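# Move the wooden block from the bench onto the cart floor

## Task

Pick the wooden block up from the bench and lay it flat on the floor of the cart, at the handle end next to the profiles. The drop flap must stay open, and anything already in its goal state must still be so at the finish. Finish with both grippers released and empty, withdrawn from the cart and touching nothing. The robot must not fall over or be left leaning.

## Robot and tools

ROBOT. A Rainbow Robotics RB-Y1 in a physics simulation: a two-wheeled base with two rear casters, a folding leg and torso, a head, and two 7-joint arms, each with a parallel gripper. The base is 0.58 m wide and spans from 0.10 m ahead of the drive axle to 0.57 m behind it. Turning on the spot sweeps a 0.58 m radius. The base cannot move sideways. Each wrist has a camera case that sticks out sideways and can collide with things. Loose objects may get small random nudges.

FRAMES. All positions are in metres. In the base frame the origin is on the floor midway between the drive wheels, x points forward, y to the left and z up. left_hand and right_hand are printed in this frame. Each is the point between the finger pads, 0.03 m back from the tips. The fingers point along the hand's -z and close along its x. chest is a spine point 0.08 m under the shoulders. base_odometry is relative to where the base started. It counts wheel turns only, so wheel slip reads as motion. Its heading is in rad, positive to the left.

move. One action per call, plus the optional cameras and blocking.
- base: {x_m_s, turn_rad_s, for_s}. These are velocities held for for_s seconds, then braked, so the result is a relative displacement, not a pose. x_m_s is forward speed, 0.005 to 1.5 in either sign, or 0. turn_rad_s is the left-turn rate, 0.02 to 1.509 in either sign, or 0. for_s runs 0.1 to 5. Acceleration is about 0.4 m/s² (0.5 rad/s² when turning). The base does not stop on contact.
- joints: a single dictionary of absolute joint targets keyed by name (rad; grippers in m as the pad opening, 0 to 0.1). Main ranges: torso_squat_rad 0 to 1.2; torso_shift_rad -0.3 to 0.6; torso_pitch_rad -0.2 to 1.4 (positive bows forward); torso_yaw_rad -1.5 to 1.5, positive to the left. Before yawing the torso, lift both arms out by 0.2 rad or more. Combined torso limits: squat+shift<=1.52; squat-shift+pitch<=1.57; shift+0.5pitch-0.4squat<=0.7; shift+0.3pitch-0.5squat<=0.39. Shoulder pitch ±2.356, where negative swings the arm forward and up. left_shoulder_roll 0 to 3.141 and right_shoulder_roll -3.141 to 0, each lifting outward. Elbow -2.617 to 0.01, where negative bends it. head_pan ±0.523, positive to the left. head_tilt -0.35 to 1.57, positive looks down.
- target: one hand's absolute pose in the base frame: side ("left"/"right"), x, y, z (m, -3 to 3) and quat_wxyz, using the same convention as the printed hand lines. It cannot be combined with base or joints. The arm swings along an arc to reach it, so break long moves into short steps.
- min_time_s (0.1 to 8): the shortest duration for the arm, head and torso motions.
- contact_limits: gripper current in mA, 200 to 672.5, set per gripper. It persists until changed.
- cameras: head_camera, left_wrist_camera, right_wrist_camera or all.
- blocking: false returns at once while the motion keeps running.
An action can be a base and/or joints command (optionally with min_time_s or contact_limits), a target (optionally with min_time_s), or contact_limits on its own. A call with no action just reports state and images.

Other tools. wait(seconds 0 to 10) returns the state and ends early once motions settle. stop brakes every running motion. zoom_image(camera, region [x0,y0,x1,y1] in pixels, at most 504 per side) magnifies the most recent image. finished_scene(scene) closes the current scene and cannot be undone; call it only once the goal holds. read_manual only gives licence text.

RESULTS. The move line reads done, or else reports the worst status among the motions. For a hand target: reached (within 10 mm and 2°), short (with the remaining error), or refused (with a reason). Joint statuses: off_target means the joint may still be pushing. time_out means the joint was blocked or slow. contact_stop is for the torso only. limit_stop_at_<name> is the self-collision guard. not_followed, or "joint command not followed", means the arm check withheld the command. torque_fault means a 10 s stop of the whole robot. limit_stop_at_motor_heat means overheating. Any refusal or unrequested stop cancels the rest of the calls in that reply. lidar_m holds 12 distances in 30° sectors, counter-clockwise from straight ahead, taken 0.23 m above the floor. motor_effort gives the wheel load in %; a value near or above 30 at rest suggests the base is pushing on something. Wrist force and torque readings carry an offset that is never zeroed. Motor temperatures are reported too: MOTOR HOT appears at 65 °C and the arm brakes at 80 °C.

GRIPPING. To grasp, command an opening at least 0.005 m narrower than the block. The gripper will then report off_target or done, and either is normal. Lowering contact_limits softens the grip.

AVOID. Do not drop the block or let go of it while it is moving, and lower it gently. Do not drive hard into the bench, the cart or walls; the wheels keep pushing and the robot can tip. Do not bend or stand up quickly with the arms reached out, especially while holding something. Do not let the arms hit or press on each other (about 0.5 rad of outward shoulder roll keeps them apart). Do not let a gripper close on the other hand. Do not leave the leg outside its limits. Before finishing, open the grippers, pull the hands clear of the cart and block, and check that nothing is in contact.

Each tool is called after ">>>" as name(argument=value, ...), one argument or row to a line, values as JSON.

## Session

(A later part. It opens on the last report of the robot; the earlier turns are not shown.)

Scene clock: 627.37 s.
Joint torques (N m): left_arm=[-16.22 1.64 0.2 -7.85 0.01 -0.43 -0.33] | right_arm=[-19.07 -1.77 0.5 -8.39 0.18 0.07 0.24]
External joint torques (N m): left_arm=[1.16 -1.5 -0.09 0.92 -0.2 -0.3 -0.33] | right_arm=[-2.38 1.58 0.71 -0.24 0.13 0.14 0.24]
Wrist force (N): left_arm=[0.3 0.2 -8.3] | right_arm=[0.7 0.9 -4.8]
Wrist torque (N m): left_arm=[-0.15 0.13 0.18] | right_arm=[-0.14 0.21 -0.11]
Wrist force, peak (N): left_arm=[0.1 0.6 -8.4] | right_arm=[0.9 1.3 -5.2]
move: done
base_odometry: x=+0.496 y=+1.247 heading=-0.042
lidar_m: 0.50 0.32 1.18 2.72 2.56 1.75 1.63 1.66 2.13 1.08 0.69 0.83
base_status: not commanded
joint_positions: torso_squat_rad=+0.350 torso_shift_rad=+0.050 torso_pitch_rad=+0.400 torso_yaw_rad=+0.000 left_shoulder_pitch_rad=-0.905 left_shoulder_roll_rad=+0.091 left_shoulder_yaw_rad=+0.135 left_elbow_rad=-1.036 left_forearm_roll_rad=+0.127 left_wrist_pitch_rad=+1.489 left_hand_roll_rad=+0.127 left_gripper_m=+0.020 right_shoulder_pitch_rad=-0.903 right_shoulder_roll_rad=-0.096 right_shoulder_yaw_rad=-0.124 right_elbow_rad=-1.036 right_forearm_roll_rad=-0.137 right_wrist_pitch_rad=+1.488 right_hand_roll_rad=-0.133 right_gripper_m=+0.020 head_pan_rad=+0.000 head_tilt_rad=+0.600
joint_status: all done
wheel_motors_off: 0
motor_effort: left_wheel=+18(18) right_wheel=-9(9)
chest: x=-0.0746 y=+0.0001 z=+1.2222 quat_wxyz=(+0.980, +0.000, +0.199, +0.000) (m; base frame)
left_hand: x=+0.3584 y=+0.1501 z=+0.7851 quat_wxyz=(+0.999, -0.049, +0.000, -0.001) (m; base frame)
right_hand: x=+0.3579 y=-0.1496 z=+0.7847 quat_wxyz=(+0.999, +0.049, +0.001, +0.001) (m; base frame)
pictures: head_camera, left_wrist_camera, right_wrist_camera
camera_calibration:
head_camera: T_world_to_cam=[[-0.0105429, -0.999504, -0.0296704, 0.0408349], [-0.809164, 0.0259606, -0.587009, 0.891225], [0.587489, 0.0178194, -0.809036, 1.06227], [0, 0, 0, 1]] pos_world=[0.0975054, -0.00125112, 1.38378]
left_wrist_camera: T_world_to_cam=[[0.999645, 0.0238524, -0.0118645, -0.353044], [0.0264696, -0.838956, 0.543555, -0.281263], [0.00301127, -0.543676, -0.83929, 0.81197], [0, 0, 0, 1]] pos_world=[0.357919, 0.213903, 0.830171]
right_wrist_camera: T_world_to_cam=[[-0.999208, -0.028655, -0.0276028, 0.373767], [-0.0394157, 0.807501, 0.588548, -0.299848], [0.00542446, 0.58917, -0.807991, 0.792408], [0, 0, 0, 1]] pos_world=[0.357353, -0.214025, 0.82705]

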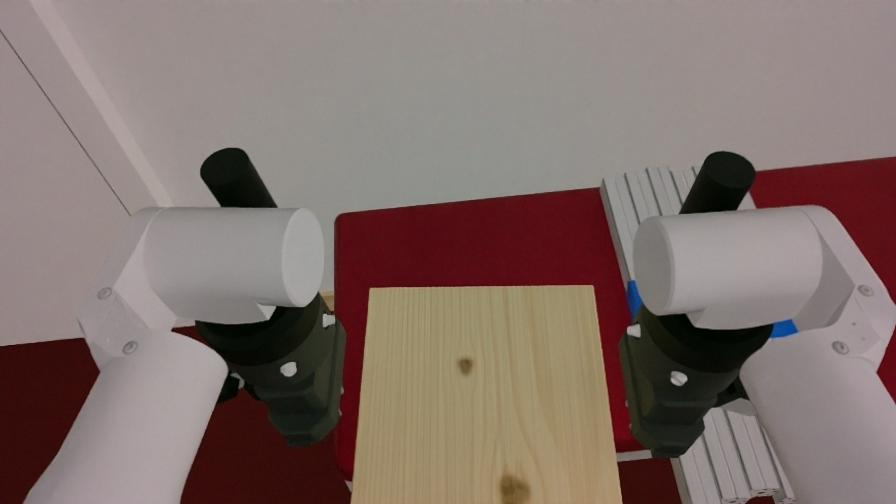

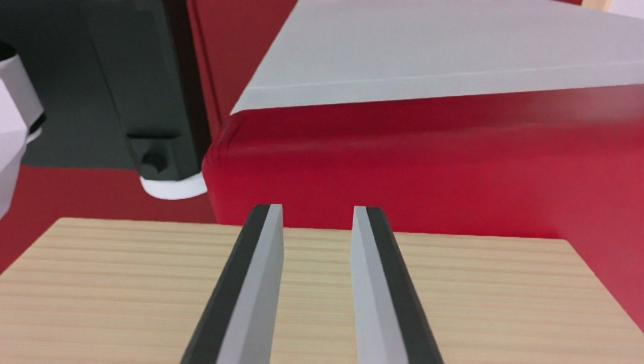

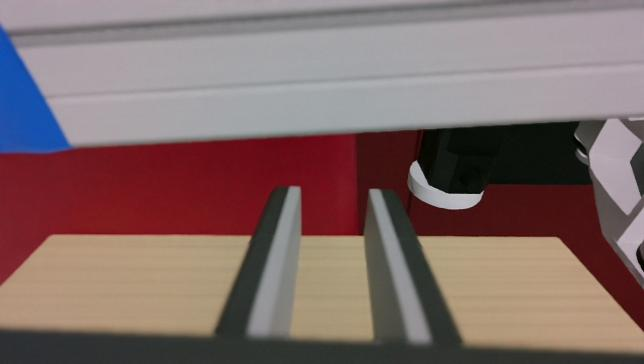

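>>> move(
  joints={"left_shoulder_pitch_rad": -0.932, "left_shoulder_roll_rad": 0.05, "left_shoulder_yaw_rad": 0.092, "left_elbow_rad": -1.004, "left_forearm_roll_rad": 0.11, "left_wrist_pitch_rad": 1.469, "left_hand_roll_rad": 0.184, "right_shoulder_pitch_rad": -0.932, "right_shoulder_roll_rad": -0.05, "right_shoulder_yaw_rad": -0.092, "right_elbow_rad": -1.004, "right_forearm_roll_rad": -0.11, "right_wrist_pitch_rad": 1.469, "right_hand_roll_rad": -0.191},
  min_time_s=2.5,
)

>>> move(
  joints={"torso_squat_rad": 0.22},
  min_time_s=2.5,
  cameras=["all"],
)

Scene clock: 632.10 s.
Joint torques (N m): left_arm=[-23.6 -23.22 -5.33 -9.62 9.32 -4.19 0.97] | right_arm=[-26.42 22.65 5.58 -10.02 -7.76 -2.83 -0.26]
External joint torques (N m): left_arm=[-5.97 -25.38 -5.51 -0.87 9.13 -4.06 0.97] | right_arm=[-9.45 25.03 5.61 -1.87 -7.83 -2.75 -0.26]
Wrist force (N): left_arm=[-7.2 42.6 6.7] | right_arm=[-3.6 -37.5 5.0]
Wrist torque (N m): left_arm=[-0.49 0.23 -0.66] | right_arm=[0.62 0.24 -0.05]
Wrist force, peak (N): left_arm=[-6.6 43.5 6.4] | right_arm=[-3.7 -37.7 5.0]
move: done
base_odometry: x=+0.496 y=+1.247 heading=-0.042
lidar_m: 0.49 0.32 1.20 2.70 2.58 1.75 1.62 1.67 2.15 1.08 0.69 0.81
base_status: not commanded
joint_positions: torso_squat_rad=+0.350 torso_shift_rad=+0.050 torso_pitch_rad=+0.400 torso_yaw_rad=+0.000 left_shoulder_pitch_rad=-0.930 left_shoulder_roll_rad=+0.056 left_shoulder_yaw_rad=+0.094 left_elbow_rad=-1.004 left_forearm_roll_rad=+0.108 left_wrist_pitch_rad=+1.470 left_hand_roll_rad=+0.184 left_gripper_m=+0.020 right_shoulder_pitch_rad=-0.930 right_shoulder_roll_rad=-0.056 right_shoulder_yaw_rad=-0.094 right_elbow_rad=-1.004 right_forearm_roll_rad=-0.108 right_wrist_pitch_rad=+1.470 right_hand_roll_rad=-0.191 right_gripper_m=+0.020 head_pan_rad=+0.000 head_tilt_rad=+0.600
joint_status: all done
wheel_motors_off: 0
motor_effort: left_wheel=+18(19) right_wheel=-9(10)
chest: x=-0.0749 y=+0.0001 z=+1.2223 quat_wxyz=(+0.980, +0.000, +0.198, +0.000) (m; base frame)
left_hand: x=+0.3578 y=+0.1238 z=+0.7845 quat_wxyz=(+0.999, -0.045, +0.000, -0.003) (m; base frame)
right_hand: x=+0.3576 y=-0.1237 z=+0.7842 quat_wxyz=(+0.999, +0.045, +0.000, -0.001) (m; base frame)
pictures: none

Scene clock: 634.90 s.
Joint torques (N m): left_arm=[-25.22 -21.71 -4.77 -12.54 9.46 -2.68 0.95] | right_arm=[-26.37 22.46 5.75 -12.71 -8.59 -1.6 -0.17]
External joint torques (N m): left_arm=[-7.62 -23.85 -4.94 -3.79 9.27 -2.55 0.95] | right_arm=[-9.43 24.83 5.78 -4.57 -8.66 -1.52 -0.17]
Wrist force (N): left_arm=[-1.3 39.9 -12.6] | right_arm=[2.4 -38.7 -9.9]
Wrist torque (N m): left_arm=[-0.18 -0.04 -0.57] | right_arm=[0.39 0.36 0.00]
Wrist force, peak (N): left_arm=[-7.0 42.9 6.7] | right_arm=[2.4 -39.0 -11.2]
move: done
base_odometry: x=+0.496 y=+1.247 heading=-0.042
lidar_m: 0.50 0.32 1.20 2.69 2.59 1.74 1.63 1.67 2.14 1.08 0.71 0.80
base_status: not commanded
joint_positions: torso_squat_rad=+0.220 torso_shift_rad=+0.050 torso_pitch_rad=+0.401 torso_yaw_rad=+0.000 left_shoulder_pitch_rad=-0.930 left_shoulder_roll_rad=+0.056 left_shoulder_yaw_rad=+0.093 left_elbow_rad=-1.003 left_forearm_roll_rad=+0.108 left_wrist_pitch_rad=+1.470 left_hand_roll_rad=+0.184 left_gripper_m=+0.020 right_shoulder_pitch_rad=-0.930 right_shoulder_roll_rad=-0.056 right_shoulder_yaw_rad=-0.094 right_elbow_rad=-1.003 right_forearm_roll_rad=-0.108 right_wrist_pitch_rad=+1.469 right_hand_roll_rad=-0.191 right_gripper_m=+0.020 head_pan_rad=+0.000 head_tilt_rad=+0.600
joint_status: all done
wheel_motors_off: 0
motor_effort: left_wheel=+18(19) right_wheel=-8(10)
chest: x=-0.0729 y=+0.0001 z=+1.2477 quat_wxyz=(+0.980, +0.000, +0.199, +0.000) (m; base frame)
left_hand: x=+0.3589 y=+0.1237 z=+0.8090 quat_wxyz=(+0.999, -0.045, +0.001, -0.003) (m; base frame)
right_hand: x=+0.3589 y=-0.1237 z=+0.8089 quat_wxyz=(+0.999, +0.045, +0.001, -0.001) (m; base frame)
pictures: head_camera, left_wrist_camera, right_wrist_camera
camera_calibration:
head_camera: T_world_to_cam=[[-0.0105642, -0.999504, -0.0296635, 0.0416], [-0.809587, 0.025961, -0.586426, 0.906813], [0.586905, 0.01782, -0.80946, 1.08242], [0, 0, 0, 1]] pos_world=[0.0993056, -0.00125112, 1.40919]
left_wrist_camera: T_world_to_cam=[[0.999715, 0.0205587, -0.0121135, -0.352108], [0.0238473, -0.842944, 0.537473, -0.310082], [0.000838739, -0.537608, -0.843194, 0.820769], [0, 0, 0, 1]] pos_world=[0.358714, 0.187109, 0.854463]
right_wrist_camera: T_world_to_cam=[[-0.99933, -0.0244637, -0.0272128, 0.376393], [-0.0357387, 0.812218, 0.582258, -0.330575], [0.00785852, 0.582841, -0.812548, 0.798762], [0, 0, 0, 1]] pos_world=[0.35805, -0.187845, 0.851755]

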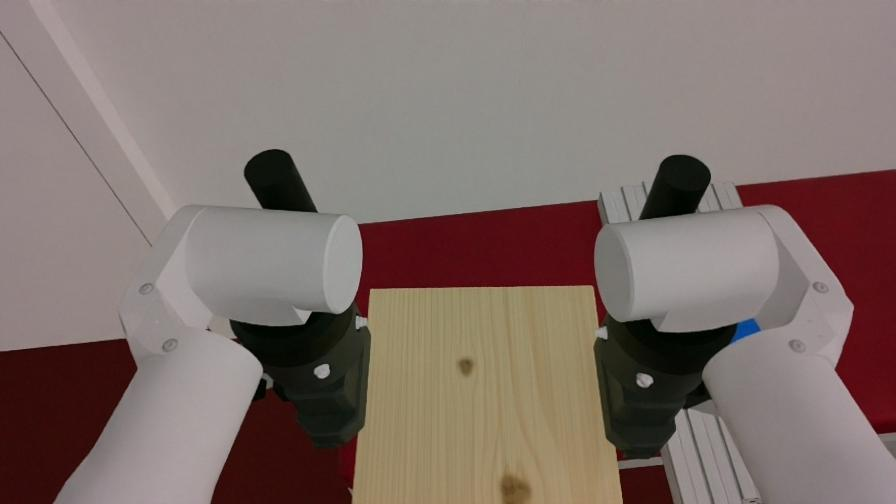

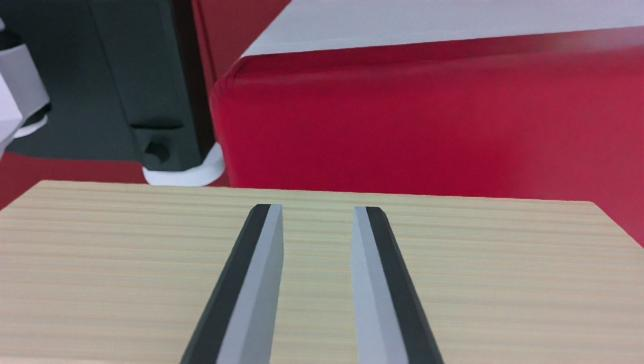

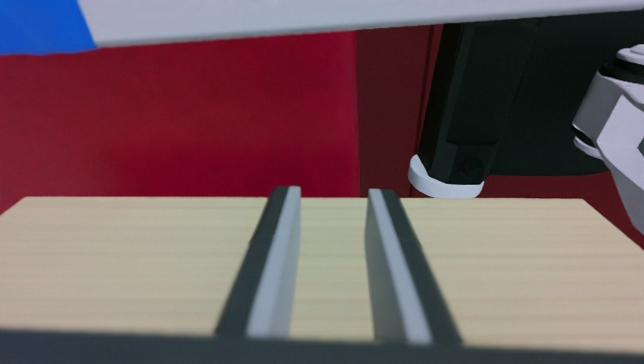

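>>> move(
  base={"x_m_s": -0.2, "for_s": 2.5},
  cameras=["head_camera"],
)

>>> move(
  base={"turn_rad_s": -0.5, "for_s": 3.16},
  cameras=["left_wrist_camera", "right_wrist_camera"],
)

Scene clock: 646.10 s.
Joint torques (N m): left_arm=[-25.38 -21.17 -4.48 -12.72 9.46 -1.7 0.85] | right_arm=[-28.42 21.88 4.62 -13.75 -8.63 -1.89 -0.31]
External joint torques (N m): left_arm=[-7.77 -23.31 -4.66 -3.97 9.27 -1.57 0.85] | right_arm=[-11.48 24.24 4.64 -5.61 -8.71 -1.81 -0.31]
Wrist force (N): left_arm=[0.7 38.8 -13.5] | right_arm=[-0.8 -37.8 -10.4]
Wrist torque (N m): left_arm=[0.07 -0.11 -0.61] | right_arm=[0.27 0.07 0.65]
Wrist force, peak (N): left_arm=[-2.0 40.9 -14.0] | right_arm=[2.5 -39.1 -10.1]
move: done
base_odometry: x=-0.004 y=+1.267 heading=-0.041
lidar_m: 0.80 1.45 1.85 4.11 1.79 1.21 1.13 1.17 1.50 3.27 1.28 1.07
base_status: done (sent for 2.5 of 2.5 s)
joint_positions: torso_squat_rad=+0.220 torso_shift_rad=+0.050 torso_pitch_rad=+0.401 torso_yaw_rad=+0.000 left_shoulder_pitch_rad=-0.930 left_shoulder_roll_rad=+0.056 left_shoulder_yaw_rad=+0.093 left_elbow_rad=-1.003 left_forearm_roll_rad=+0.108 left_wrist_pitch_rad=+1.469 left_hand_roll_rad=+0.184 left_gripper_m=+0.020 right_shoulder_pitch_rad=-0.929 right_shoulder_roll_rad=-0.056 right_shoulder_yaw_rad=-0.093 right_elbow_rad=-1.003 right_forearm_roll_rad=-0.108 right_wrist_pitch_rad=+1.469 right_hand_roll_rad=-0.191 right_gripper_m=+0.020 head_pan_rad=+0.000 head_tilt_rad=+0.600
joint_status: not commanded
wheel_motors_off: 0
motor_effort: left_wheel=+7(28) right_wheel=-7(34)
chest: x=-0.0731 y=+0.0001 z=+1.2477 quat_wxyz=(+0.980, +0.000, +0.199, +0.000) (m; base frame)
left_hand: x=+0.3589 y=+0.1236 z=+0.8091 quat_wxyz=(+0.999, -0.045, +0.000, -0.003) (m; base frame)
right_hand: x=+0.3585 y=-0.1237 z=+0.8088 quat_wxyz=(+0.999, +0.045, +0.001, -0.001) (m; base frame)
pictures: head_camera
camera_calibration:
head_camera: T_world_to_cam=[[-0.0105577, -0.999504, -0.0296645, 0.0415997], [-0.809457, 0.0259602, -0.586605, 0.906971], [0.587084, 0.0178189, -0.80933, 1.08228], [0, 0, 0, 1]] pos_world=[0.0992055, -0.00125112, 1.40919]

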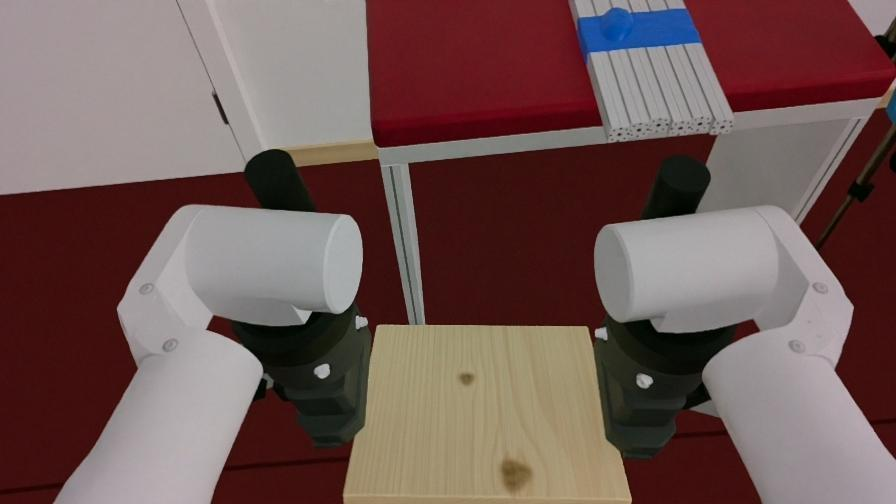

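Scene clock: 650.60 s.
Joint torques (N m): left_arm=[-25.61 -21.06 -4.23 -12.82 9.57 -1.73 0.82] | right_arm=[-28.12 21.95 4.58 -13.74 -8.55 -1.83 -0.39]
External joint torques (N m): left_arm=[-8.01 -23.2 -4.4 -4.08 9.38 -1.6 0.82] | right_arm=[-11.19 24.31 4.61 -5.61 -8.62 -1.76 -0.39]
Wrist force (N): left_arm=[0.9 40.0 -12.6] | right_arm=[-0.5 -37.2 -10.4]
Wrist torque (N m): left_arm=[-0.06 -0.14 -0.59] | right_arm=[0.23 0.06 0.67]
Wrist force, peak (N): left_arm=[1.2 39.8 -13.8] | right_arm=[-0.9 -38.3 -10.7]
move: done
base_odometry: x=-0.004 y=+1.268 heading=-1.624
lidar_m: 3.08 1.28 1.06 0.81 1.45 1.84 3.90 1.87 1.23 1.13 1.14 1.45
base_status: done (sent for 3.17 of 3.17 s)
joint_positions: torso_squat_rad=+0.220 torso_shift_rad=+0.050 torso_pitch_rad=+0.401 torso_yaw_rad=+0.000 left_shoulder_pitch_rad=-0.930 left_shoulder_roll_rad=+0.056 left_shoulder_yaw_rad=+0.093 left_elbow_rad=-1.003 left_forearm_roll_rad=+0.108 left_wrist_pitch_rad=+1.469 left_hand_roll_rad=+0.184 left_gripper_m=+0.020 right_shoulder_pitch_rad=-0.929 right_shoulder_roll_rad=-0.056 right_shoulder_yaw_rad=-0.093 right_elbow_rad=-1.003 right_forearm_roll_rad=-0.108 right_wrist_pitch_rad=+1.469 right_hand_roll_rad=-0.191 right_gripper_m=+0.020 head_pan_rad=+0.000 head_tilt_rad=+0.600
joint_status: not commanded
wheel_motors_off: 0
motor_effort: left_wheel=+17(46) right_wheel=-2(39)
chest: x=-0.0730 y=+0.0001 z=+1.2477 quat_wxyz=(+0.980, +0.000, +0.199, +0.000) (m; base frame)
left_hand: x=+0.3589 y=+0.1236 z=+0.8091 quat_wxyz=(+0.999, -0.045, +0.000, -0.003) (m; base frame)
right_hand: x=+0.3585 y=-0.1237 z=+0.8088 quat_wxyz=(+0.999, +0.045, +0.001, -0.001) (m; base frame)
pictures: left_wrist_camera, right_wrist_camera
camera_calibration:
left_wrist_camera: T_world_to_cam=[[0.999722, 0.020417, -0.0117835, -0.352363], [0.0235504, -0.842918, 0.537526, -0.310163], [0.00104211, -0.537654, -0.843165, 0.82071], [0, 0, 0, 1]] pos_world=[0.358714, 0.18701, 0.854562]
right_wrist_camera: T_world_to_cam=[[-0.999339, -0.0247285, -0.0266622, 0.375575], [-0.0356326, 0.812241, 0.582232, -0.33062], [0.00725839, 0.582797, -0.812585, 0.798865], [0, 0, 0, 1]] pos_world=[0.357748, -0.187746, 0.851657]

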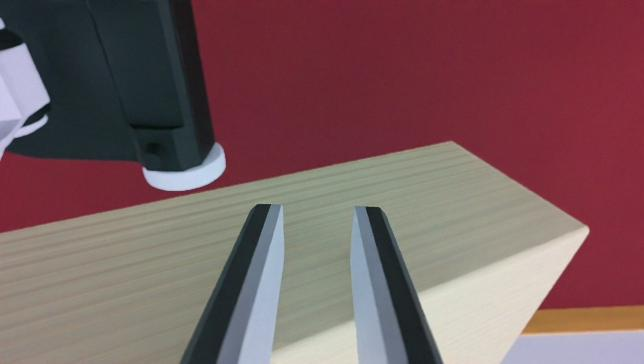

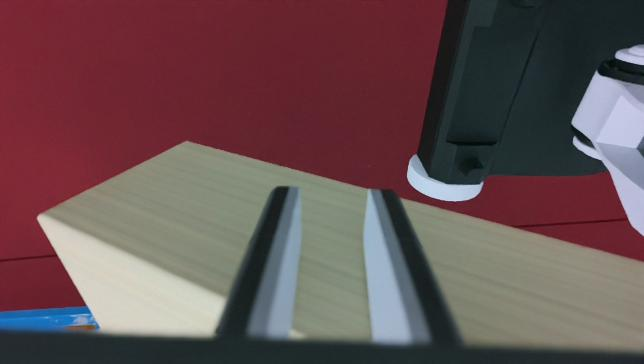

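>>> move(
  joints={"left_hand_roll_rad": 0.181, "right_hand_roll_rad": -0.188},
  min_time_s=0.5,
  cameras=["left_wrist_camera"],
)

Scene clock: 657.40 s.
Joint torques (N m): left_arm=[-25.33 -21.07 -4.32 -12.75 9.62 -1.75 0.41] | right_arm=[-28.37 21.7 4.47 -13.9 -8.77 -1.69 -0.46]
External joint torques (N m): left_arm=[-7.73 -23.2 -4.5 -4 9.43 -1.62 0.41] | right_arm=[-11.43 24.06 4.5 -5.76 -8.84 -1.62 -0.46]
Wrist force (N): left_arm=[1.1 37.8 -14.0] | right_arm=[-0.9 -36.4 -10.7]
Wrist torque (N m): left_arm=[0.05 -0.04 -0.45] | right_arm=[0.17 0.03 0.49]
Wrist force, peak (N): left_arm=[1.1 40.0 -13.5] | right_arm=[-0.9 -38.3 -11.0]
move: done
base_odometry: x=-0.004 y=+1.268 heading=-1.624
lidar_m: 3.07 1.28 1.06 0.81 1.45 1.81 3.91 1.87 1.24 1.14 1.14 1.44
base_status: not commanded
joint_positions: torso_squat_rad=+0.220 torso_shift_rad=+0.050 torso_pitch_rad=+0.401 torso_yaw_rad=+0.000 left_shoulder_pitch_rad=-0.930 left_shoulder_roll_rad=+0.056 left_shoulder_yaw_rad=+0.093 left_elbow_rad=-1.003 left_forearm_roll_rad=+0.108 left_wrist_pitch_rad=+1.469 left_hand_roll_rad=+0.181 left_gripper_m=+0.020 right_shoulder_pitch_rad=-0.929 right_shoulder_roll_rad=-0.056 right_shoulder_yaw_rad=-0.093 right_elbow_rad=-1.003 right_forearm_roll_rad=-0.108 right_wrist_pitch_rad=+1.469 right_hand_roll_rad=-0.188 right_gripper_m=+0.020 head_pan_rad=+0.000 head_tilt_rad=+0.600
joint_status: all done
wheel_motors_off: 0
motor_effort: left_wheel=+19(19) right_wheel=-2(3)
chest: x=-0.0730 y=+0.0001 z=+1.2477 quat_wxyz=(+0.980, +0.000, +0.199, +0.000) (m; base frame)
left_hand: x=+0.3589 y=+0.1236 z=+0.8091 quat_wxyz=(+0.999, -0.045, +0.000, -0.004) (m; base frame)
right_hand: x=+0.3585 y=-0.1237 z=+0.8088 quat_wxyz=(+0.999, +0.045, +0.001, +0.001) (m; base frame)
pictures: left_wrist_camera
camera_calibration:
left_wrist_camera: T_world_to_cam=[[0.999779, 0.0175579, -0.0115889, -0.352111], [0.0210351, -0.842985, 0.537526, -0.309248], [-0.000331456, -0.537651, -0.843168, 0.821205], [0, 0, 0, 1]] pos_world=[0.358811, 0.187012, 0.854562]

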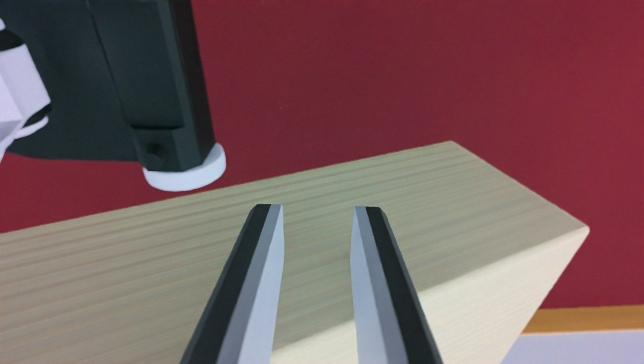

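>>> move(
  joints={"left_hand_roll_rad": 0.176, "right_hand_roll_rad": -0.183},
  min_time_s=0.5,
)

>>> move(
  base={"x_m_s": 0.3, "for_s": 2.5},
  cameras=["left_wrist_camera", "right_wrist_camera"],
)

Scene clock: 659.17 s.
Joint torques (N m): left_arm=[-25.07 -20.83 -4.27 -12.72 9.53 -1.79 0.25] | right_arm=[-28.48 21.82 4.48 -13.79 -8.63 -1.77 -0.34]
External joint torques (N m): left_arm=[-7.46 -22.96 -4.44 -3.97 9.34 -1.66 0.25] | right_arm=[-11.54 24.18 4.51 -5.65 -8.7 -1.69 -0.35]
Wrist force (N): left_arm=[0.5 37.1 -13.7] | right_arm=[-0.9 -36.2 -10.4]
Wrist torque (N m): left_arm=[0.02 -0.09 -0.43] | right_arm=[0.24 0.05 0.49]
Wrist force, peak (N): left_arm=[0.6 39.0 -13.0] | right_arm=[-1.0 -37.4 -11.0]
move: done
base_odometry: x=-0.004 y=+1.268 heading=-1.624
lidar_m: 3.06 1.28 1.06 0.82 1.45 1.82 3.90 1.85 1.24 1.13 1.14 1.45
base_status: not commanded
joint_positions: torso_squat_rad=+0.220 torso_shift_rad=+0.050 torso_pitch_rad=+0.401 torso_yaw_rad=+0.000 left_shoulder_pitch_rad=-0.930 left_shoulder_roll_rad=+0.056 left_shoulder_yaw_rad=+0.093 left_elbow_rad=-1.003 left_forearm_roll_rad=+0.108 left_wrist_pitch_rad=+1.469 left_hand_roll_rad=+0.176 left_gripper_m=+0.020 right_shoulder_pitch_rad=-0.929 right_shoulder_roll_rad=-0.056 right_shoulder_yaw_rad=-0.093 right_elbow_rad=-1.003 right_forearm_roll_rad=-0.108 right_wrist_pitch_rad=+1.469 right_hand_roll_rad=-0.183 right_gripper_m=+0.020 head_pan_rad=+0.000 head_tilt_rad=+0.600
joint_status: all done
wheel_motors_off: 0
motor_effort: left_wheel=+19(19) right_wheel=-1(3)
chest: x=-0.0730 y=+0.0001 z=+1.2477 quat_wxyz=(+0.980, +0.000, +0.199, +0.000) (m; base frame)
left_hand: x=+0.3589 y=+0.1235 z=+0.8091 quat_wxyz=(+0.999, -0.045, +0.000, -0.007) (m; base frame)
right_hand: x=+0.3585 y=-0.1237 z=+0.8088 quat_wxyz=(+0.999, +0.045, +0.001, +0.003) (m; base frame)
pictures: none

Scene clock: 662.77 s.
Joint torques (N m): left_arm=[-24.39 -20.56 -4.33 -12.87 9.58 -1.54 0.35] | right_arm=[-28.27 21.8 4.41 -13.73 -8.73 -1.6 -0.27]
External joint torques (N m): left_arm=[-6.79 -22.69 -4.5 -4.12 9.38 -1.41 0.35] | right_arm=[-11.34 24.16 4.43 -5.59 -8.8 -1.53 -0.27]
Wrist force (N): left_arm=[0.8 38.7 -13.2] | right_arm=[-1.1 -37.0 -10.1]
Wrist torque (N m): left_arm=[-0.03 0.00 -0.43] | right_arm=[0.24 0.01 0.51]
Wrist force, peak (N): left_arm=[1.9 39.5 -12.9] | right_arm=[-0.2 -37.7 -10.9]
move: done
base_odometry: x=-0.044 y=+0.519 heading=-1.625
lidar_m: 2.83 1.13 0.79 0.91 1.24 1.20 4.10 1.72 1.13 1.04 1.05 1.33
base_status: done (sent for 2.5 of 2.5 s)
joint_positions: torso_squat_rad=+0.220 torso_shift_rad=+0.050 torso_pitch_rad=+0.401 torso_yaw_rad=+0.000 left_shoulder_pitch_rad=-0.930 left_shoulder_roll_rad=+0.055 left_shoulder_yaw_rad=+0.093 left_elbow_rad=-1.003 left_forearm_roll_rad=+0.108 left_wrist_pitch_rad=+1.469 left_hand_roll_rad=+0.176 left_gripper_m=+0.020 right_shoulder_pitch_rad=-0.929 right_shoulder_roll_rad=-0.056 right_shoulder_yaw_rad=-0.093 right_elbow_rad=-1.003 right_forearm_roll_rad=-0.108 right_wrist_pitch_rad=+1.469 right_hand_roll_rad=-0.183 right_gripper_m=+0.020 head_pan_rad=+0.000 head_tilt_rad=+0.600
joint_status: not commanded
wheel_motors_off: 0
motor_effort: left_wheel=-4(46) right_wheel=+3(34)
chest: x=-0.0730 y=+0.0001 z=+1.2477 quat_wxyz=(+0.980, +0.000, +0.199, +0.000) (m; base frame)
left_hand: x=+0.3589 y=+0.1234 z=+0.8091 quat_wxyz=(+0.999, -0.045, +0.000, -0.007) (m; base frame)
right_hand: x=+0.3585 y=-0.1236 z=+0.8087 quat_wxyz=(+0.999, +0.045, +0.001, +0.003) (m; base frame)
pictures: left_wrist_camera, right_wrist_camera
camera_calibration:
left_wrist_camera: T_world_to_cam=[[0.999862, 0.0123929, -0.0110868, -0.351997], [0.0164104, -0.842992, 0.537676, -0.307803], [-0.00268272, -0.537783, -0.843079, 0.821947], [0, 0, 0, 1]] pos_world=[0.359204, 0.186917, 0.854562]
right_wrist_camera: T_world_to_cam=[[-0.999092, -0.0327829, -0.0272008, 0.374941], [-0.0424926, 0.811893, 0.582258, -0.328232], [0.00299604, 0.582885, -0.812549, 0.800248], [0, 0, 0, 1]] pos_world=[0.358255, -0.187672, 0.851555]

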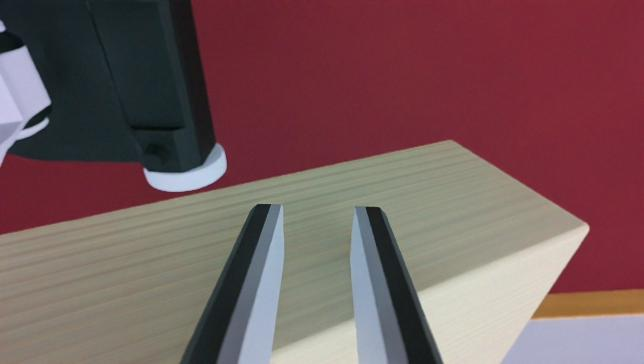

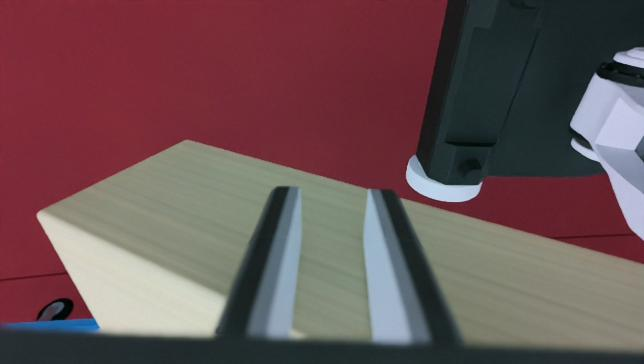

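>>> move(
  base={"x_m_s": 0.3, "for_s": 2.42},
)

>>> move(
  base={"turn_rad_s": 0.5, "for_s": 3.36},
  cameras=["all"],
)

Scene clock: 667.17 s.
Joint torques (N m): left_arm=[-24.6 -20.67 -4.19 -12.84 9.58 -1.58 0.29] | right_arm=[-28.14 21.75 4.54 -13.71 -8.71 -1.52 -0.28]
External joint torques (N m): left_arm=[-7 -22.81 -4.36 -4.09 9.38 -1.45 0.29] | right_arm=[-11.21 24.11 4.56 -5.57 -8.78 -1.45 -0.28]
Wrist force (N): left_arm=[0.8 38.9 -12.8] | right_arm=[-0.8 -37.4 -9.8]
Wrist torque (N m): left_arm=[0.01 -0.05 -0.48] | right_arm=[0.28 0.07 0.54]
Wrist force, peak (N): left_arm=[-0.3 39.4 -13.6] | right_arm=[-0.6 -37.8 -10.9]
move: done
base_odometry: x=-0.083 y=-0.210 heading=-1.625
lidar_m: 2.57 2.64 0.84 0.77 0.79 1.80 4.36 1.57 1.04 0.95 0.95 1.21
base_status: done (sent for 2.43 of 2.43 s)
joint_positions: torso_squat_rad=+0.220 torso_shift_rad=+0.050 torso_pitch_rad=+0.401 torso_yaw_rad=+0.000 left_shoulder_pitch_rad=-0.930 left_shoulder_roll_rad=+0.055 left_shoulder_yaw_rad=+0.093 left_elbow_rad=-1.003 left_forearm_roll_rad=+0.108 left_wrist_pitch_rad=+1.469 left_hand_roll_rad=+0.176 left_gripper_m=+0.020 right_shoulder_pitch_rad=-0.929 right_shoulder_roll_rad=-0.056 right_shoulder_yaw_rad=-0.093 right_elbow_rad=-1.003 right_forearm_roll_rad=-0.108 right_wrist_pitch_rad=+1.469 right_hand_roll_rad=-0.183 right_gripper_m=+0.020 head_pan_rad=+0.000 head_tilt_rad=+0.600
joint_status: not commanded
wheel_motors_off: 0
motor_effort: left_wheel=-1(20) right_wheel=+1(29)
chest: x=-0.0730 y=+0.0001 z=+1.2477 quat_wxyz=(+0.980, +0.000, +0.199, +0.000) (m; base frame)
left_hand: x=+0.3589 y=+0.1234 z=+0.8091 quat_wxyz=(+0.999, -0.045, +0.000, -0.007) (m; base frame)
right_hand: x=+0.3585 y=-0.1236 z=+0.8087 quat_wxyz=(+0.999, +0.045, +0.001, +0.003) (m; base frame)
pictures: none

Scene clock: 671.87 s.
Joint torques (N m): left_arm=[-24.61 -20.48 -3.92 -12.7 9.59 -1.58 0.3] | right_arm=[-28.51 21.2 4.19 -13.74 -8.73 -1.71 -0.31]
External joint torques (N m): left_arm=[-7.01 -22.62 -4.1 -3.95 9.4 -1.45 0.3] | right_arm=[-11.57 23.56 4.22 -5.61 -8.8 -1.64 -0.31]
Wrist force (N): left_arm=[1.7 39.1 -13.4] | right_arm=[-1.1 -37.0 -10.8]
Wrist torque (N m): left_arm=[-0.01 -0.01 -0.42] | right_arm=[0.23 0.01 0.51]
Wrist force, peak (N): left_arm=[1.4 39.7 -13.3] | right_arm=[-1.1 -37.6 -10.6]
move: done
base_odometry: x=-0.083 y=-0.210 heading=+0.058
lidar_m: 0.77 0.82 1.80 3.70 1.35 0.98 0.94 1.00 1.37 3.81 1.09 0.80
base_status: done (sent for 3.37 of 3.37 s)
joint_positions: torso_squat_rad=+0.220 torso_shift_rad=+0.050 torso_pitch_rad=+0.401 torso_yaw_rad=+0.000 left_shoulder_pitch_rad=-0.930 left_shoulder_roll_rad=+0.055 left_shoulder_yaw_rad=+0.093 left_elbow_rad=-1.003 left_forearm_roll_rad=+0.108 left_wrist_pitch_rad=+1.469 left_hand_roll_rad=+0.176 left_gripper_m=+0.020 right_shoulder_pitch_rad=-0.929 right_shoulder_roll_rad=-0.056 right_shoulder_yaw_rad=-0.093 right_elbow_rad=-1.003 right_forearm_roll_rad=-0.108 right_wrist_pitch_rad=+1.469 right_hand_roll_rad=-0.183 right_gripper_m=+0.020 head_pan_rad=+0.000 head_tilt_rad=+0.600
joint_status: not commanded
wheel_motors_off: 0
motor_effort: left_wheel=-2(39) right_wheel=+16(33)
chest: x=-0.0730 y=+0.0001 z=+1.2477 quat_wxyz=(+0.980, +0.000, +0.199, +0.000) (m; base frame)
left_hand: x=+0.3589 y=+0.1234 z=+0.8091 quat_wxyz=(+0.999, -0.045, +0.000, -0.007) (m; base frame)
right_hand: x=+0.3585 y=-0.1236 z=+0.8087 quat_wxyz=(+0.999, +0.045, +0.001, +0.003) (m; base frame)
pictures: head_camera, left_wrist_camera, right_wrist_camera
camera_calibration:
head_camera: T_world_to_cam=[[-0.0105619, -0.999504, -0.029662, 0.0415977], [-0.809539, 0.0259597, -0.586492, 0.906901], [0.586971, 0.0178181, -0.809412, 1.08235], [0, 0, 0, 1]] pos_world=[0.0993055, -0.00125112, 1.40919]
left_wrist_camera: T_world_to_cam=[[0.999862, 0.0123929, -0.0110868, -0.351997], [0.0164104, -0.842992, 0.537676, -0.307803], [-0.00268272, -0.537783, -0.843079, 0.821947], [0, 0, 0, 1]] pos_world=[0.359204, 0.186917, 0.854562]
right_wrist_camera: T_world_to_cam=[[-0.999097, -0.0327012, -0.0271434, 0.374905], [-0.0423928, 0.811896, 0.582261, -0.328189], [0.00299696, 0.582886, -0.812549, 0.800306], [0, 0, 0, 1]] pos_world=[0.358255, -0.187772, 0.851556]

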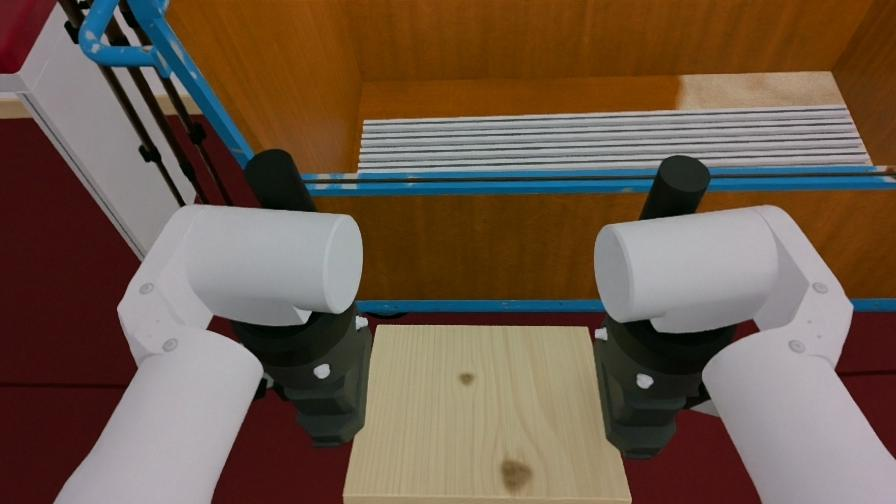

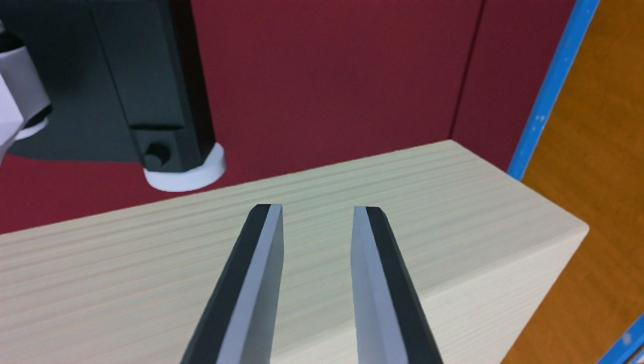

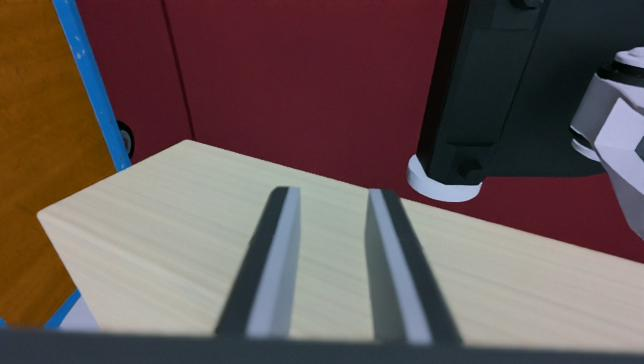

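>>> move(
  joints={"torso_squat_rad": 0.1},
  min_time_s=1.5,
)

>>> move(
  base={"x_m_s": 0.2, "for_s": 2.0},
  cameras=["all"],
)

Scene clock: 676.27 s.
Joint torques (N m): left_arm=[-24.77 -20.54 -4.29 -12.83 9.53 -1.63 0.33] | right_arm=[-28.65 21.42 4.43 -13.8 -8.65 -1.82 -0.27]
External joint torques (N m): left_arm=[-7.17 -22.68 -4.46 -4.09 9.33 -1.5 0.33] | right_arm=[-11.71 23.78 4.45 -5.67 -8.72 -1.75 -0.27]
Wrist force (N): left_arm=[1.0 38.5 -13.2] | right_arm=[-0.4 -37.0 -10.0]
Wrist torque (N m): left_arm=[-0.01 -0.09 -0.45] | right_arm=[0.23 0.07 0.49]
Wrist force, peak (N): left_arm=[1.0 39.6 -13.9] | right_arm=[-0.8 -37.6 -10.7]
move: done
base_odometry: x=-0.083 y=-0.210 heading=+0.058
lidar_m: 0.77 0.81 1.79 3.71 1.34 0.99 0.93 1.00 1.37 3.81 1.09 0.81
base_status: not commanded
joint_positions: torso_squat_rad=+0.100 torso_shift_rad=+0.050 torso_pitch_rad=+0.401 torso_yaw_rad=+0.000 left_shoulder_pitch_rad=-0.930 left_shoulder_roll_rad=+0.055 left_shoulder_yaw_rad=+0.093 left_elbow_rad=-1.003 left_forearm_roll_rad=+0.108 left_wrist_pitch_rad=+1.469 left_hand_roll_rad=+0.176 left_gripper_m=+0.020 right_shoulder_pitch_rad=-0.929 right_shoulder_roll_rad=-0.056 right_shoulder_yaw_rad=-0.093 right_elbow_rad=-1.003 right_forearm_roll_rad=-0.108 right_wrist_pitch_rad=+1.469 right_hand_roll_rad=-0.183 right_gripper_m=+0.020 head_pan_rad=+0.000 head_tilt_rad=+0.600
joint_status: all done
wheel_motors_off: 0
motor_effort: left_wheel=-2(2) right_wheel=+18(19)
chest: x=-0.0723 y=+0.0001 z=+1.2610 quat_wxyz=(+0.980, +0.000, +0.199, +0.000) (m; base frame)
left_hand: x=+0.3596 y=+0.1234 z=+0.8224 quat_wxyz=(+0.999, -0.045, +0.000, -0.007) (m; base frame)
right_hand: x=+0.3592 y=-0.1236 z=+0.8220 quat_wxyz=(+0.999, +0.045, +0.001, +0.003) (m; base frame)
pictures: none

Scene clock: 679.17 s.
Joint torques (N m): left_arm=[-24.64 -20.79 -4.11 -12.73 9.57 -1.49 0.34] | right_arm=[-28.42 21.4 4.45 -13.56 -8.77 -1.67 -0.43]
External joint torques (N m): left_arm=[-7.04 -22.92 -4.28 -3.98 9.38 -1.36 0.34] | right_arm=[-11.48 23.75 4.47 -5.42 -8.84 -1.6 -0.43]
Wrist force (N): left_arm=[1.3 38.2 -13.2] | right_arm=[-1.3 -37.0 -9.8]
Wrist torque (N m): left_arm=[0.05 -0.10 -0.44] | right_arm=[0.24 -0.01 0.52]
Wrist force, peak (N): left_arm=[0.2 39.2 -13.9] | right_arm=[-0.5 -37.6 -10.8]
move: done
base_odometry: x=+0.316 y=-0.187 heading=+0.058
lidar_m: 0.37 0.39 0.96 4.80 1.93 1.40 1.34 1.41 1.95 4.70 0.53 0.40
base_status: done (sent for 2 of 2 s)
joint_positions: torso_squat_rad=+0.100 torso_shift_rad=+0.050 torso_pitch_rad=+0.401 torso_yaw_rad=+0.000 left_shoulder_pitch_rad=-0.930 left_shoulder_roll_rad=+0.055 left_shoulder_yaw_rad=+0.093 left_elbow_rad=-1.003 left_forearm_roll_rad=+0.108 left_wrist_pitch_rad=+1.469 left_hand_roll_rad=+0.176 left_gripper_m=+0.020 right_shoulder_pitch_rad=-0.929 right_shoulder_roll_rad=-0.056 right_shoulder_yaw_rad=-0.093 right_elbow_rad=-1.003 right_forearm_roll_rad=-0.108 right_wrist_pitch_rad=+1.469 right_hand_roll_rad=-0.183 right_gripper_m=+0.020 head_pan_rad=+0.000 head_tilt_rad=+0.600
joint_status: not commanded
wheel_motors_off: 0
motor_effort: left_wheel=+3(35) right_wheel=-3(46)
chest: x=-0.0723 y=+0.0001 z=+1.2610 quat_wxyz=(+0.980, +0.000, +0.199, +0.000) (m; base frame)
left_hand: x=+0.3596 y=+0.1234 z=+0.8224 quat_wxyz=(+0.999, -0.045, +0.000, -0.007) (m; base frame)
right_hand: x=+0.3592 y=-0.1236 z=+0.8221 quat_wxyz=(+0.999, +0.045, +0.001, +0.003) (m; base frame)
pictures: head_camera, left_wrist_camera, right_wrist_camera
camera_calibration:
head_camera: T_world_to_cam=[[-0.0105653, -0.999504, -0.0296643, 0.0420033], [-0.809539, 0.0259638, -0.586492, 0.915268], [0.586971, 0.017818, -0.809412, 1.0927], [0, 0, 0, 1]] pos_world=[0.100006, -0.00125111, 1.42249]
left_wrist_camera: T_world_to_cam=[[0.999862, 0.0123929, -0.0110868, -0.352549], [0.0164104, -0.842992, 0.537676, -0.314965], [-0.00268272, -0.537783, -0.843079, 0.833162], [0, 0, 0, 1]] pos_world=[0.359904, 0.186917, 0.867862]
right_wrist_camera: T_world_to_cam=[[-0.999097, -0.0327012, -0.0271434, 0.375868], [-0.0423928, 0.811896, 0.582261, -0.335966], [0.00299696, 0.582886, -0.812549, 0.811192], [0, 0, 0, 1]] pos_world=[0.358855, -0.187772, 0.864956]

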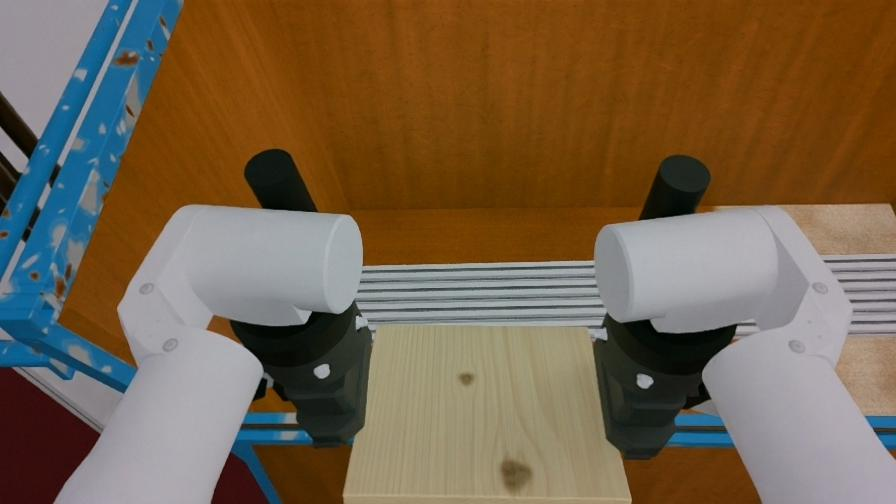

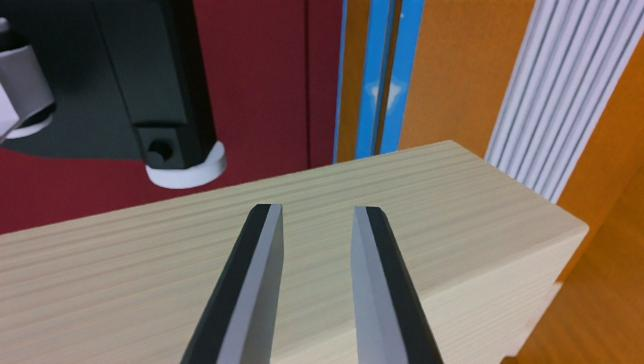

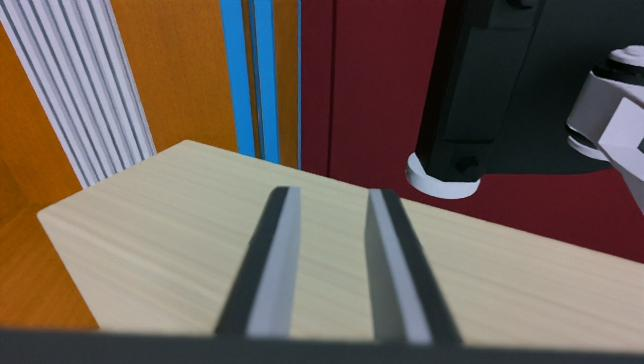

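>>> zoom_image(
  camera="left_wrist_camera",
  region=[300, 0, 644, 200],
)

Scaled by 1.465 from the camera's 644x364 image, which has a finer 1265x715 frame.

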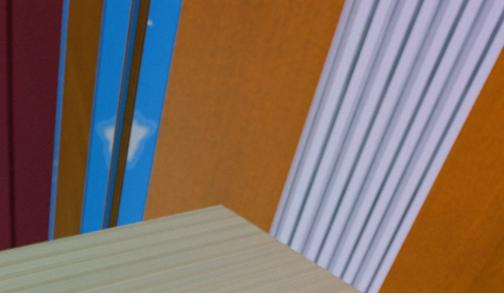

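>>> zoom_image(
  camera="head_camera",
  region=[200, 250, 480, 504],
)

>>> zoom_image(
  camera="head_camera",
  region=[600, 250, 896, 504],
)

Scaled by 1.800 from the camera's 896x504 image, which has a finer 1280x720 frame.

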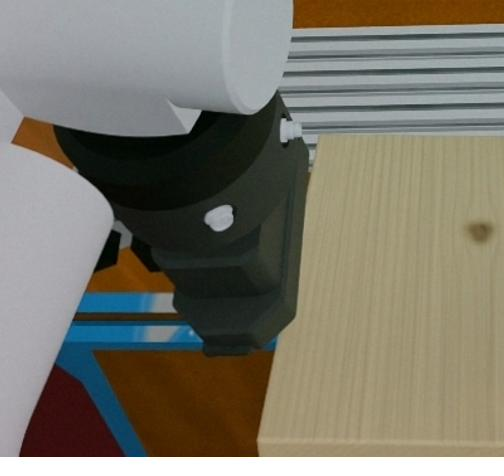

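Scaled by 1.703 from the camera's 896x504 image, which has a finer 1280x720 frame.

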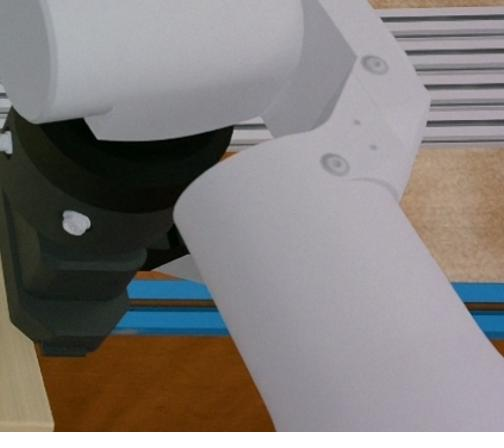

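>>> move(
  base={"turn_rad_s": -0.1, "for_s": 0.2},
)

>>> move(
  base={"x_m_s": 0.15, "for_s": 1.27},
  cameras=["all"],
)

Scene clock: 711.30 s.
Joint torques (N m): left_arm=[-24.84 -20.73 -4.35 -12.68 9.45 -1.53 0.34] | right_arm=[-28.59 21.49 4.12 -13.69 -8.66 -1.75 -0.28]
External joint torques (N m): left_arm=[-7.24 -22.86 -4.52 -3.94 9.26 -1.39 0.34] | right_arm=[-11.65 23.85 4.14 -5.56 -8.73 -1.68 -0.28]
Wrist force (N): left_arm=[0.4 39.0 -12.6] | right_arm=[-1.2 -37.0 -10.9]
Wrist torque (N m): left_arm=[0.01 -0.12 -0.47] | right_arm=[0.26 0.05 0.52]
Wrist force, peak (N): left_arm=[0.8 39.4 -13.8] | right_arm=[-0.9 -37.5 -10.8]
move: done
base_odometry: x=+0.316 y=-0.187 heading=+0.039
lidar_m: 0.37 0.39 0.95 4.50 1.94 1.41 1.34 1.42 1.90 4.96 0.55 0.39
base_status: done (sent for 0.2 of 0.2 s)
joint_positions: torso_squat_rad=+0.100 torso_shift_rad=+0.050 torso_pitch_rad=+0.401 torso_yaw_rad=+0.000 left_shoulder_pitch_rad=-0.930 left_shoulder_roll_rad=+0.055 left_shoulder_yaw_rad=+0.093 left_elbow_rad=-1.003 left_forearm_roll_rad=+0.108 left_wrist_pitch_rad=+1.469 left_hand_roll_rad=+0.176 left_gripper_m=+0.020 right_shoulder_pitch_rad=-0.929 right_shoulder_roll_rad=-0.056 right_shoulder_yaw_rad=-0.093 right_elbow_rad=-1.003 right_forearm_roll_rad=-0.108 right_wrist_pitch_rad=+1.469 right_hand_roll_rad=-0.183 right_gripper_m=+0.020 head_pan_rad=+0.000 head_tilt_rad=+0.600
joint_status: not commanded
wheel_motors_off: 0
motor_effort: left_wheel=+7(25) right_wheel=-13(25)
chest: x=-0.0723 y=+0.0001 z=+1.2610 quat_wxyz=(+0.980, +0.000, +0.199, +0.000) (m; base frame)
left_hand: x=+0.3596 y=+0.1234 z=+0.8224 quat_wxyz=(+0.999, -0.045, +0.000, -0.007) (m; base frame)
right_hand: x=+0.3592 y=-0.1236 z=+0.8221 quat_wxyz=(+0.999, +0.045, +0.001, +0.003) (m; base frame)
pictures: none

Scene clock: 713.27 s.
Joint torques (N m): left_arm=[-24.85 -20.41 -4.43 -12.82 9.63 -1.56 0.37] | right_arm=[-28.28 21.27 4.8 -13.67 -8.63 -1.56 -0.42]
External joint torques (N m): left_arm=[-7.25 -22.55 -4.61 -4.07 9.44 -1.42 0.37] | right_arm=[-11.35 23.62 4.82 -5.53 -8.7 -1.48 -0.42]
Wrist force (N): left_arm=[0.8 38.2 -13.0] | right_arm=[-1.0 -37.4 -10.1]
Wrist torque (N m): left_arm=[0.06 -0.06 -0.48] | right_arm=[0.24 0.05 0.51]
Wrist force, peak (N): left_arm=[1.7 39.6 -13.9] | right_arm=[-0.7 -37.6 -9.7]
move: done
base_odometry: x=+0.506 y=-0.180 heading=+0.038
lidar_m: 0.18 0.20 0.26 1.54 2.23 1.61 1.53 1.61 2.17 0.78 0.28 0.20
base_status: done (sent for 1.27 of 1.27 s)
joint_positions: torso_squat_rad=+0.100 torso_shift_rad=+0.050 torso_pitch_rad=+0.401 torso_yaw_rad=+0.000 left_shoulder_pitch_rad=-0.930 left_shoulder_roll_rad=+0.055 left_shoulder_yaw_rad=+0.093 left_elbow_rad=-1.003 left_forearm_roll_rad=+0.108 left_wrist_pitch_rad=+1.469 left_hand_roll_rad=+0.176 left_gripper_m=+0.020 right_shoulder_pitch_rad=-0.929 right_shoulder_roll_rad=-0.056 right_shoulder_yaw_rad=-0.093 right_elbow_rad=-1.003 right_forearm_roll_rad=-0.108 right_wrist_pitch_rad=+1.469 right_hand_roll_rad=-0.183 right_gripper_m=+0.020 head_pan_rad=+0.000 head_tilt_rad=+0.600
joint_status: not commanded
wheel_motors_off: 0
motor_effort: left_wheel=-11(29) right_wheel=+12(46)
chest: x=-0.0723 y=+0.0001 z=+1.2610 quat_wxyz=(+0.980, +0.000, +0.199, +0.000) (m; base frame)
left_hand: x=+0.3596 y=+0.1234 z=+0.8224 quat_wxyz=(+0.999, -0.045, +0.000, -0.007) (m; base frame)
right_hand: x=+0.3592 y=-0.1236 z=+0.8221 quat_wxyz=(+0.999, +0.045, +0.001, +0.003) (m; base frame)
pictures: head_camera, left_wrist_camera, right_wrist_camera
camera_calibration:
head_camera: T_world_to_cam=[[-0.0105619, -0.999504, -0.029662, 0.0419996], [-0.809539, 0.0259597, -0.586492, 0.915268], [0.586971, 0.0178181, -0.809412, 1.0927], [0, 0, 0, 1]] pos_world=[0.100006, -0.00125112, 1.42249]
left_wrist_camera: T_world_to_cam=[[0.999862, 0.0123929, -0.0110868, -0.352549], [0.0164104, -0.842992, 0.537676, -0.314965], [-0.00268272, -0.537783, -0.843079, 0.833162], [0, 0, 0, 1]] pos_world=[0.359904, 0.186917, 0.867862]
right_wrist_camera: T_world_to_cam=[[-0.999097, -0.0327012, -0.0271434, 0.375868], [-0.0423928, 0.811896, 0.582261, -0.335966], [0.00299696, 0.582886, -0.812549, 0.811192], [0, 0, 0, 1]] pos_world=[0.358855, -0.187772, 0.864956]

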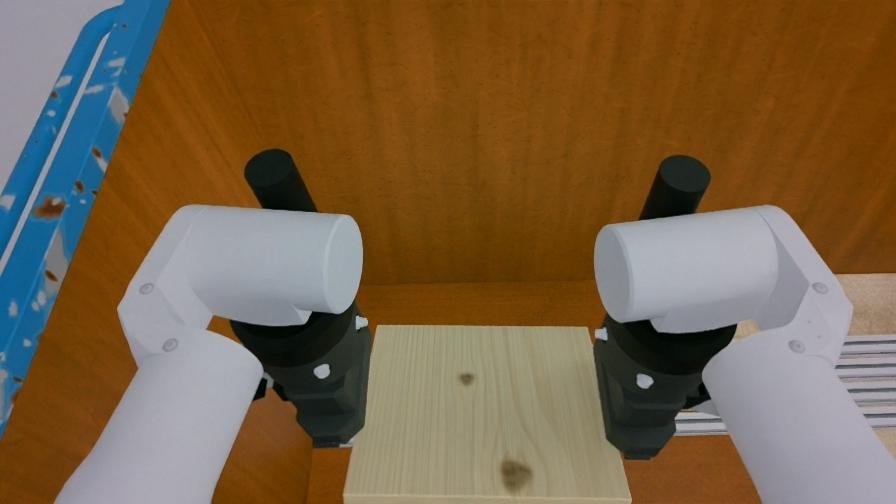

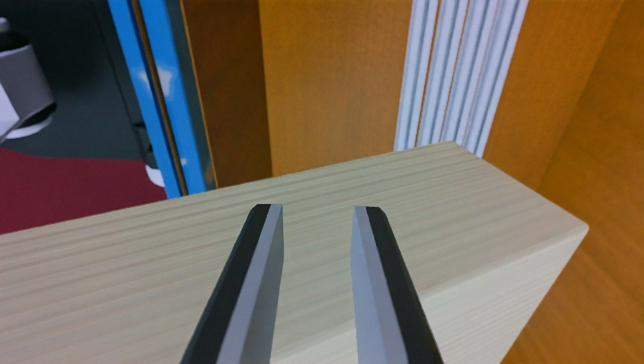

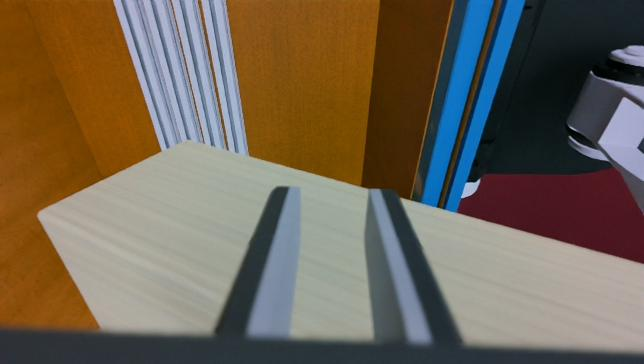

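>>> move(
  base={"x_m_s": 0.05, "for_s": 0.25},
  joints={"torso_squat_rad": 0.35, "left_shoulder_pitch_rad": -0.972, "left_shoulder_roll_rad": 0.05, "left_shoulder_yaw_rad": 0.092, "left_elbow_rad": -1.004, "left_forearm_roll_rad": 0.11, "left_wrist_pitch_rad": 1.469, "left_hand_roll_rad": 0.176, "right_shoulder_pitch_rad": -0.972, "right_shoulder_roll_rad": -0.05, "right_shoulder_yaw_rad": -0.092, "right_elbow_rad": -1.004, "right_forearm_roll_rad": -0.11, "right_wrist_pitch_rad": 1.469, "right_hand_roll_rad": -0.183},
  min_time_s=2,
  cameras=["left_wrist_camera", "right_wrist_camera"],
)

Scene clock: 729.17 s.
Joint torques (N m): left_arm=[-32.83 -42.32 -6.85 -14.06 18.62 -3.11 0.98] | right_arm=[-40.41 42.72 5.18 -16.74 -17.21 -3.75 -0.84]
External joint torques (N m): left_arm=[-14.56 -44.72 -7.07 -5.17 18.44 -2.91 0.98] | right_arm=[-22.84 45.32 5.24 -8.47 -17.29 -3.61 -0.84]
Wrist force (N): left_arm=[1.0 78.4 -9.6] | right_arm=[-3.6 -76.5 -10.0]
Wrist torque (N m): left_arm=[-0.24 0.01 -1.08] | right_arm=[0.69 0.03 1.03]
Wrist force, peak (N): left_arm=[1.0 78.4 -9.6] | right_arm=[-3.5 -76.8 -9.1]
move: done
base_odometry: x=+0.519 y=-0.179 heading=+0.037
lidar_m: 0.17 0.18 0.25 1.54 2.26 1.62 1.55 1.62 2.18 0.74 0.26 0.18
base_status: done (sent for 0.27 of 0.27 s)
joint_positions: torso_squat_rad=+0.350 torso_shift_rad=+0.050 torso_pitch_rad=+0.401 torso_yaw_rad=+0.000 left_shoulder_pitch_rad=-0.968 left_shoulder_roll_rad=+0.061 left_shoulder_yaw_rad=+0.094 left_elbow_rad=-1.003 left_forearm_roll_rad=+0.105 left_wrist_pitch_rad=+1.470 left_hand_roll_rad=+0.176 left_gripper_m=+0.020 right_shoulder_pitch_rad=-0.966 right_shoulder_roll_rad=-0.061 right_shoulder_yaw_rad=-0.093 right_elbow_rad=-1.002 right_forearm_roll_rad=-0.106 right_wrist_pitch_rad=+1.470 right_hand_roll_rad=-0.183 right_gripper_m=+0.020 head_pan_rad=+0.000 head_tilt_rad=+0.600
joint_status: all done
wheel_motors_off: 0
motor_effort: left_wheel=-9(21) right_wheel=+8(34)
chest: x=-0.0743 y=+0.0001 z=+1.2222 quat_wxyz=(+0.980, +0.000, +0.199, +0.000) (m; base frame)
left_hand: x=+0.3755 y=+0.1199 z=+0.7989 quat_wxyz=(+0.999, -0.044, -0.018, -0.012) (m; base frame)
right_hand: x=+0.3746 y=-0.1202 z=+0.7980 quat_wxyz=(+0.999, +0.044, -0.017, +0.009) (m; base frame)
pictures: left_wrist_camera, right_wrist_camera
camera_calibration:
left_wrist_camera: T_world_to_cam=[[0.99965, 0.00328921, 0.0262481, -0.39735], [-0.0113105, -0.843826, 0.536498, -0.2941], [0.0239134, -0.536607, -0.843494, 0.801681], [0, 0, 0, 1]] pos_world=[0.374713, 0.183326, 0.844427]
right_wrist_camera: T_world_to_cam=[[-0.997129, -0.0420366, -0.0629827, 0.417469], [-0.0708051, 0.812448, 0.578719, -0.310576], [0.0268428, 0.581517, -0.813092, 0.780863], [0, 0, 0, 1]] pos_world=[0.37332, -0.184209, 0.840943]

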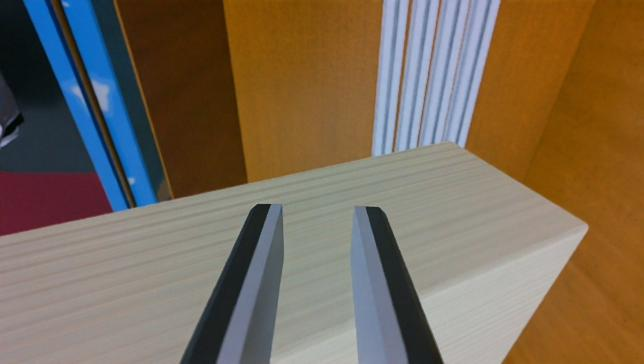

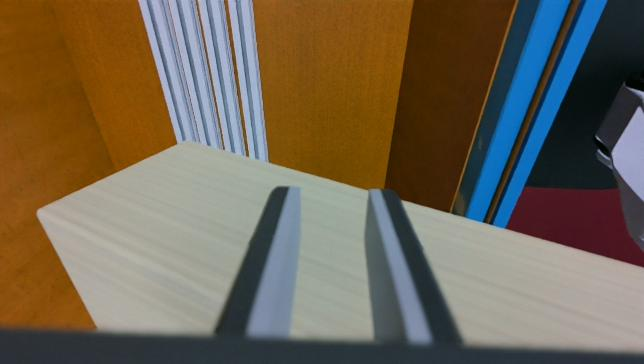

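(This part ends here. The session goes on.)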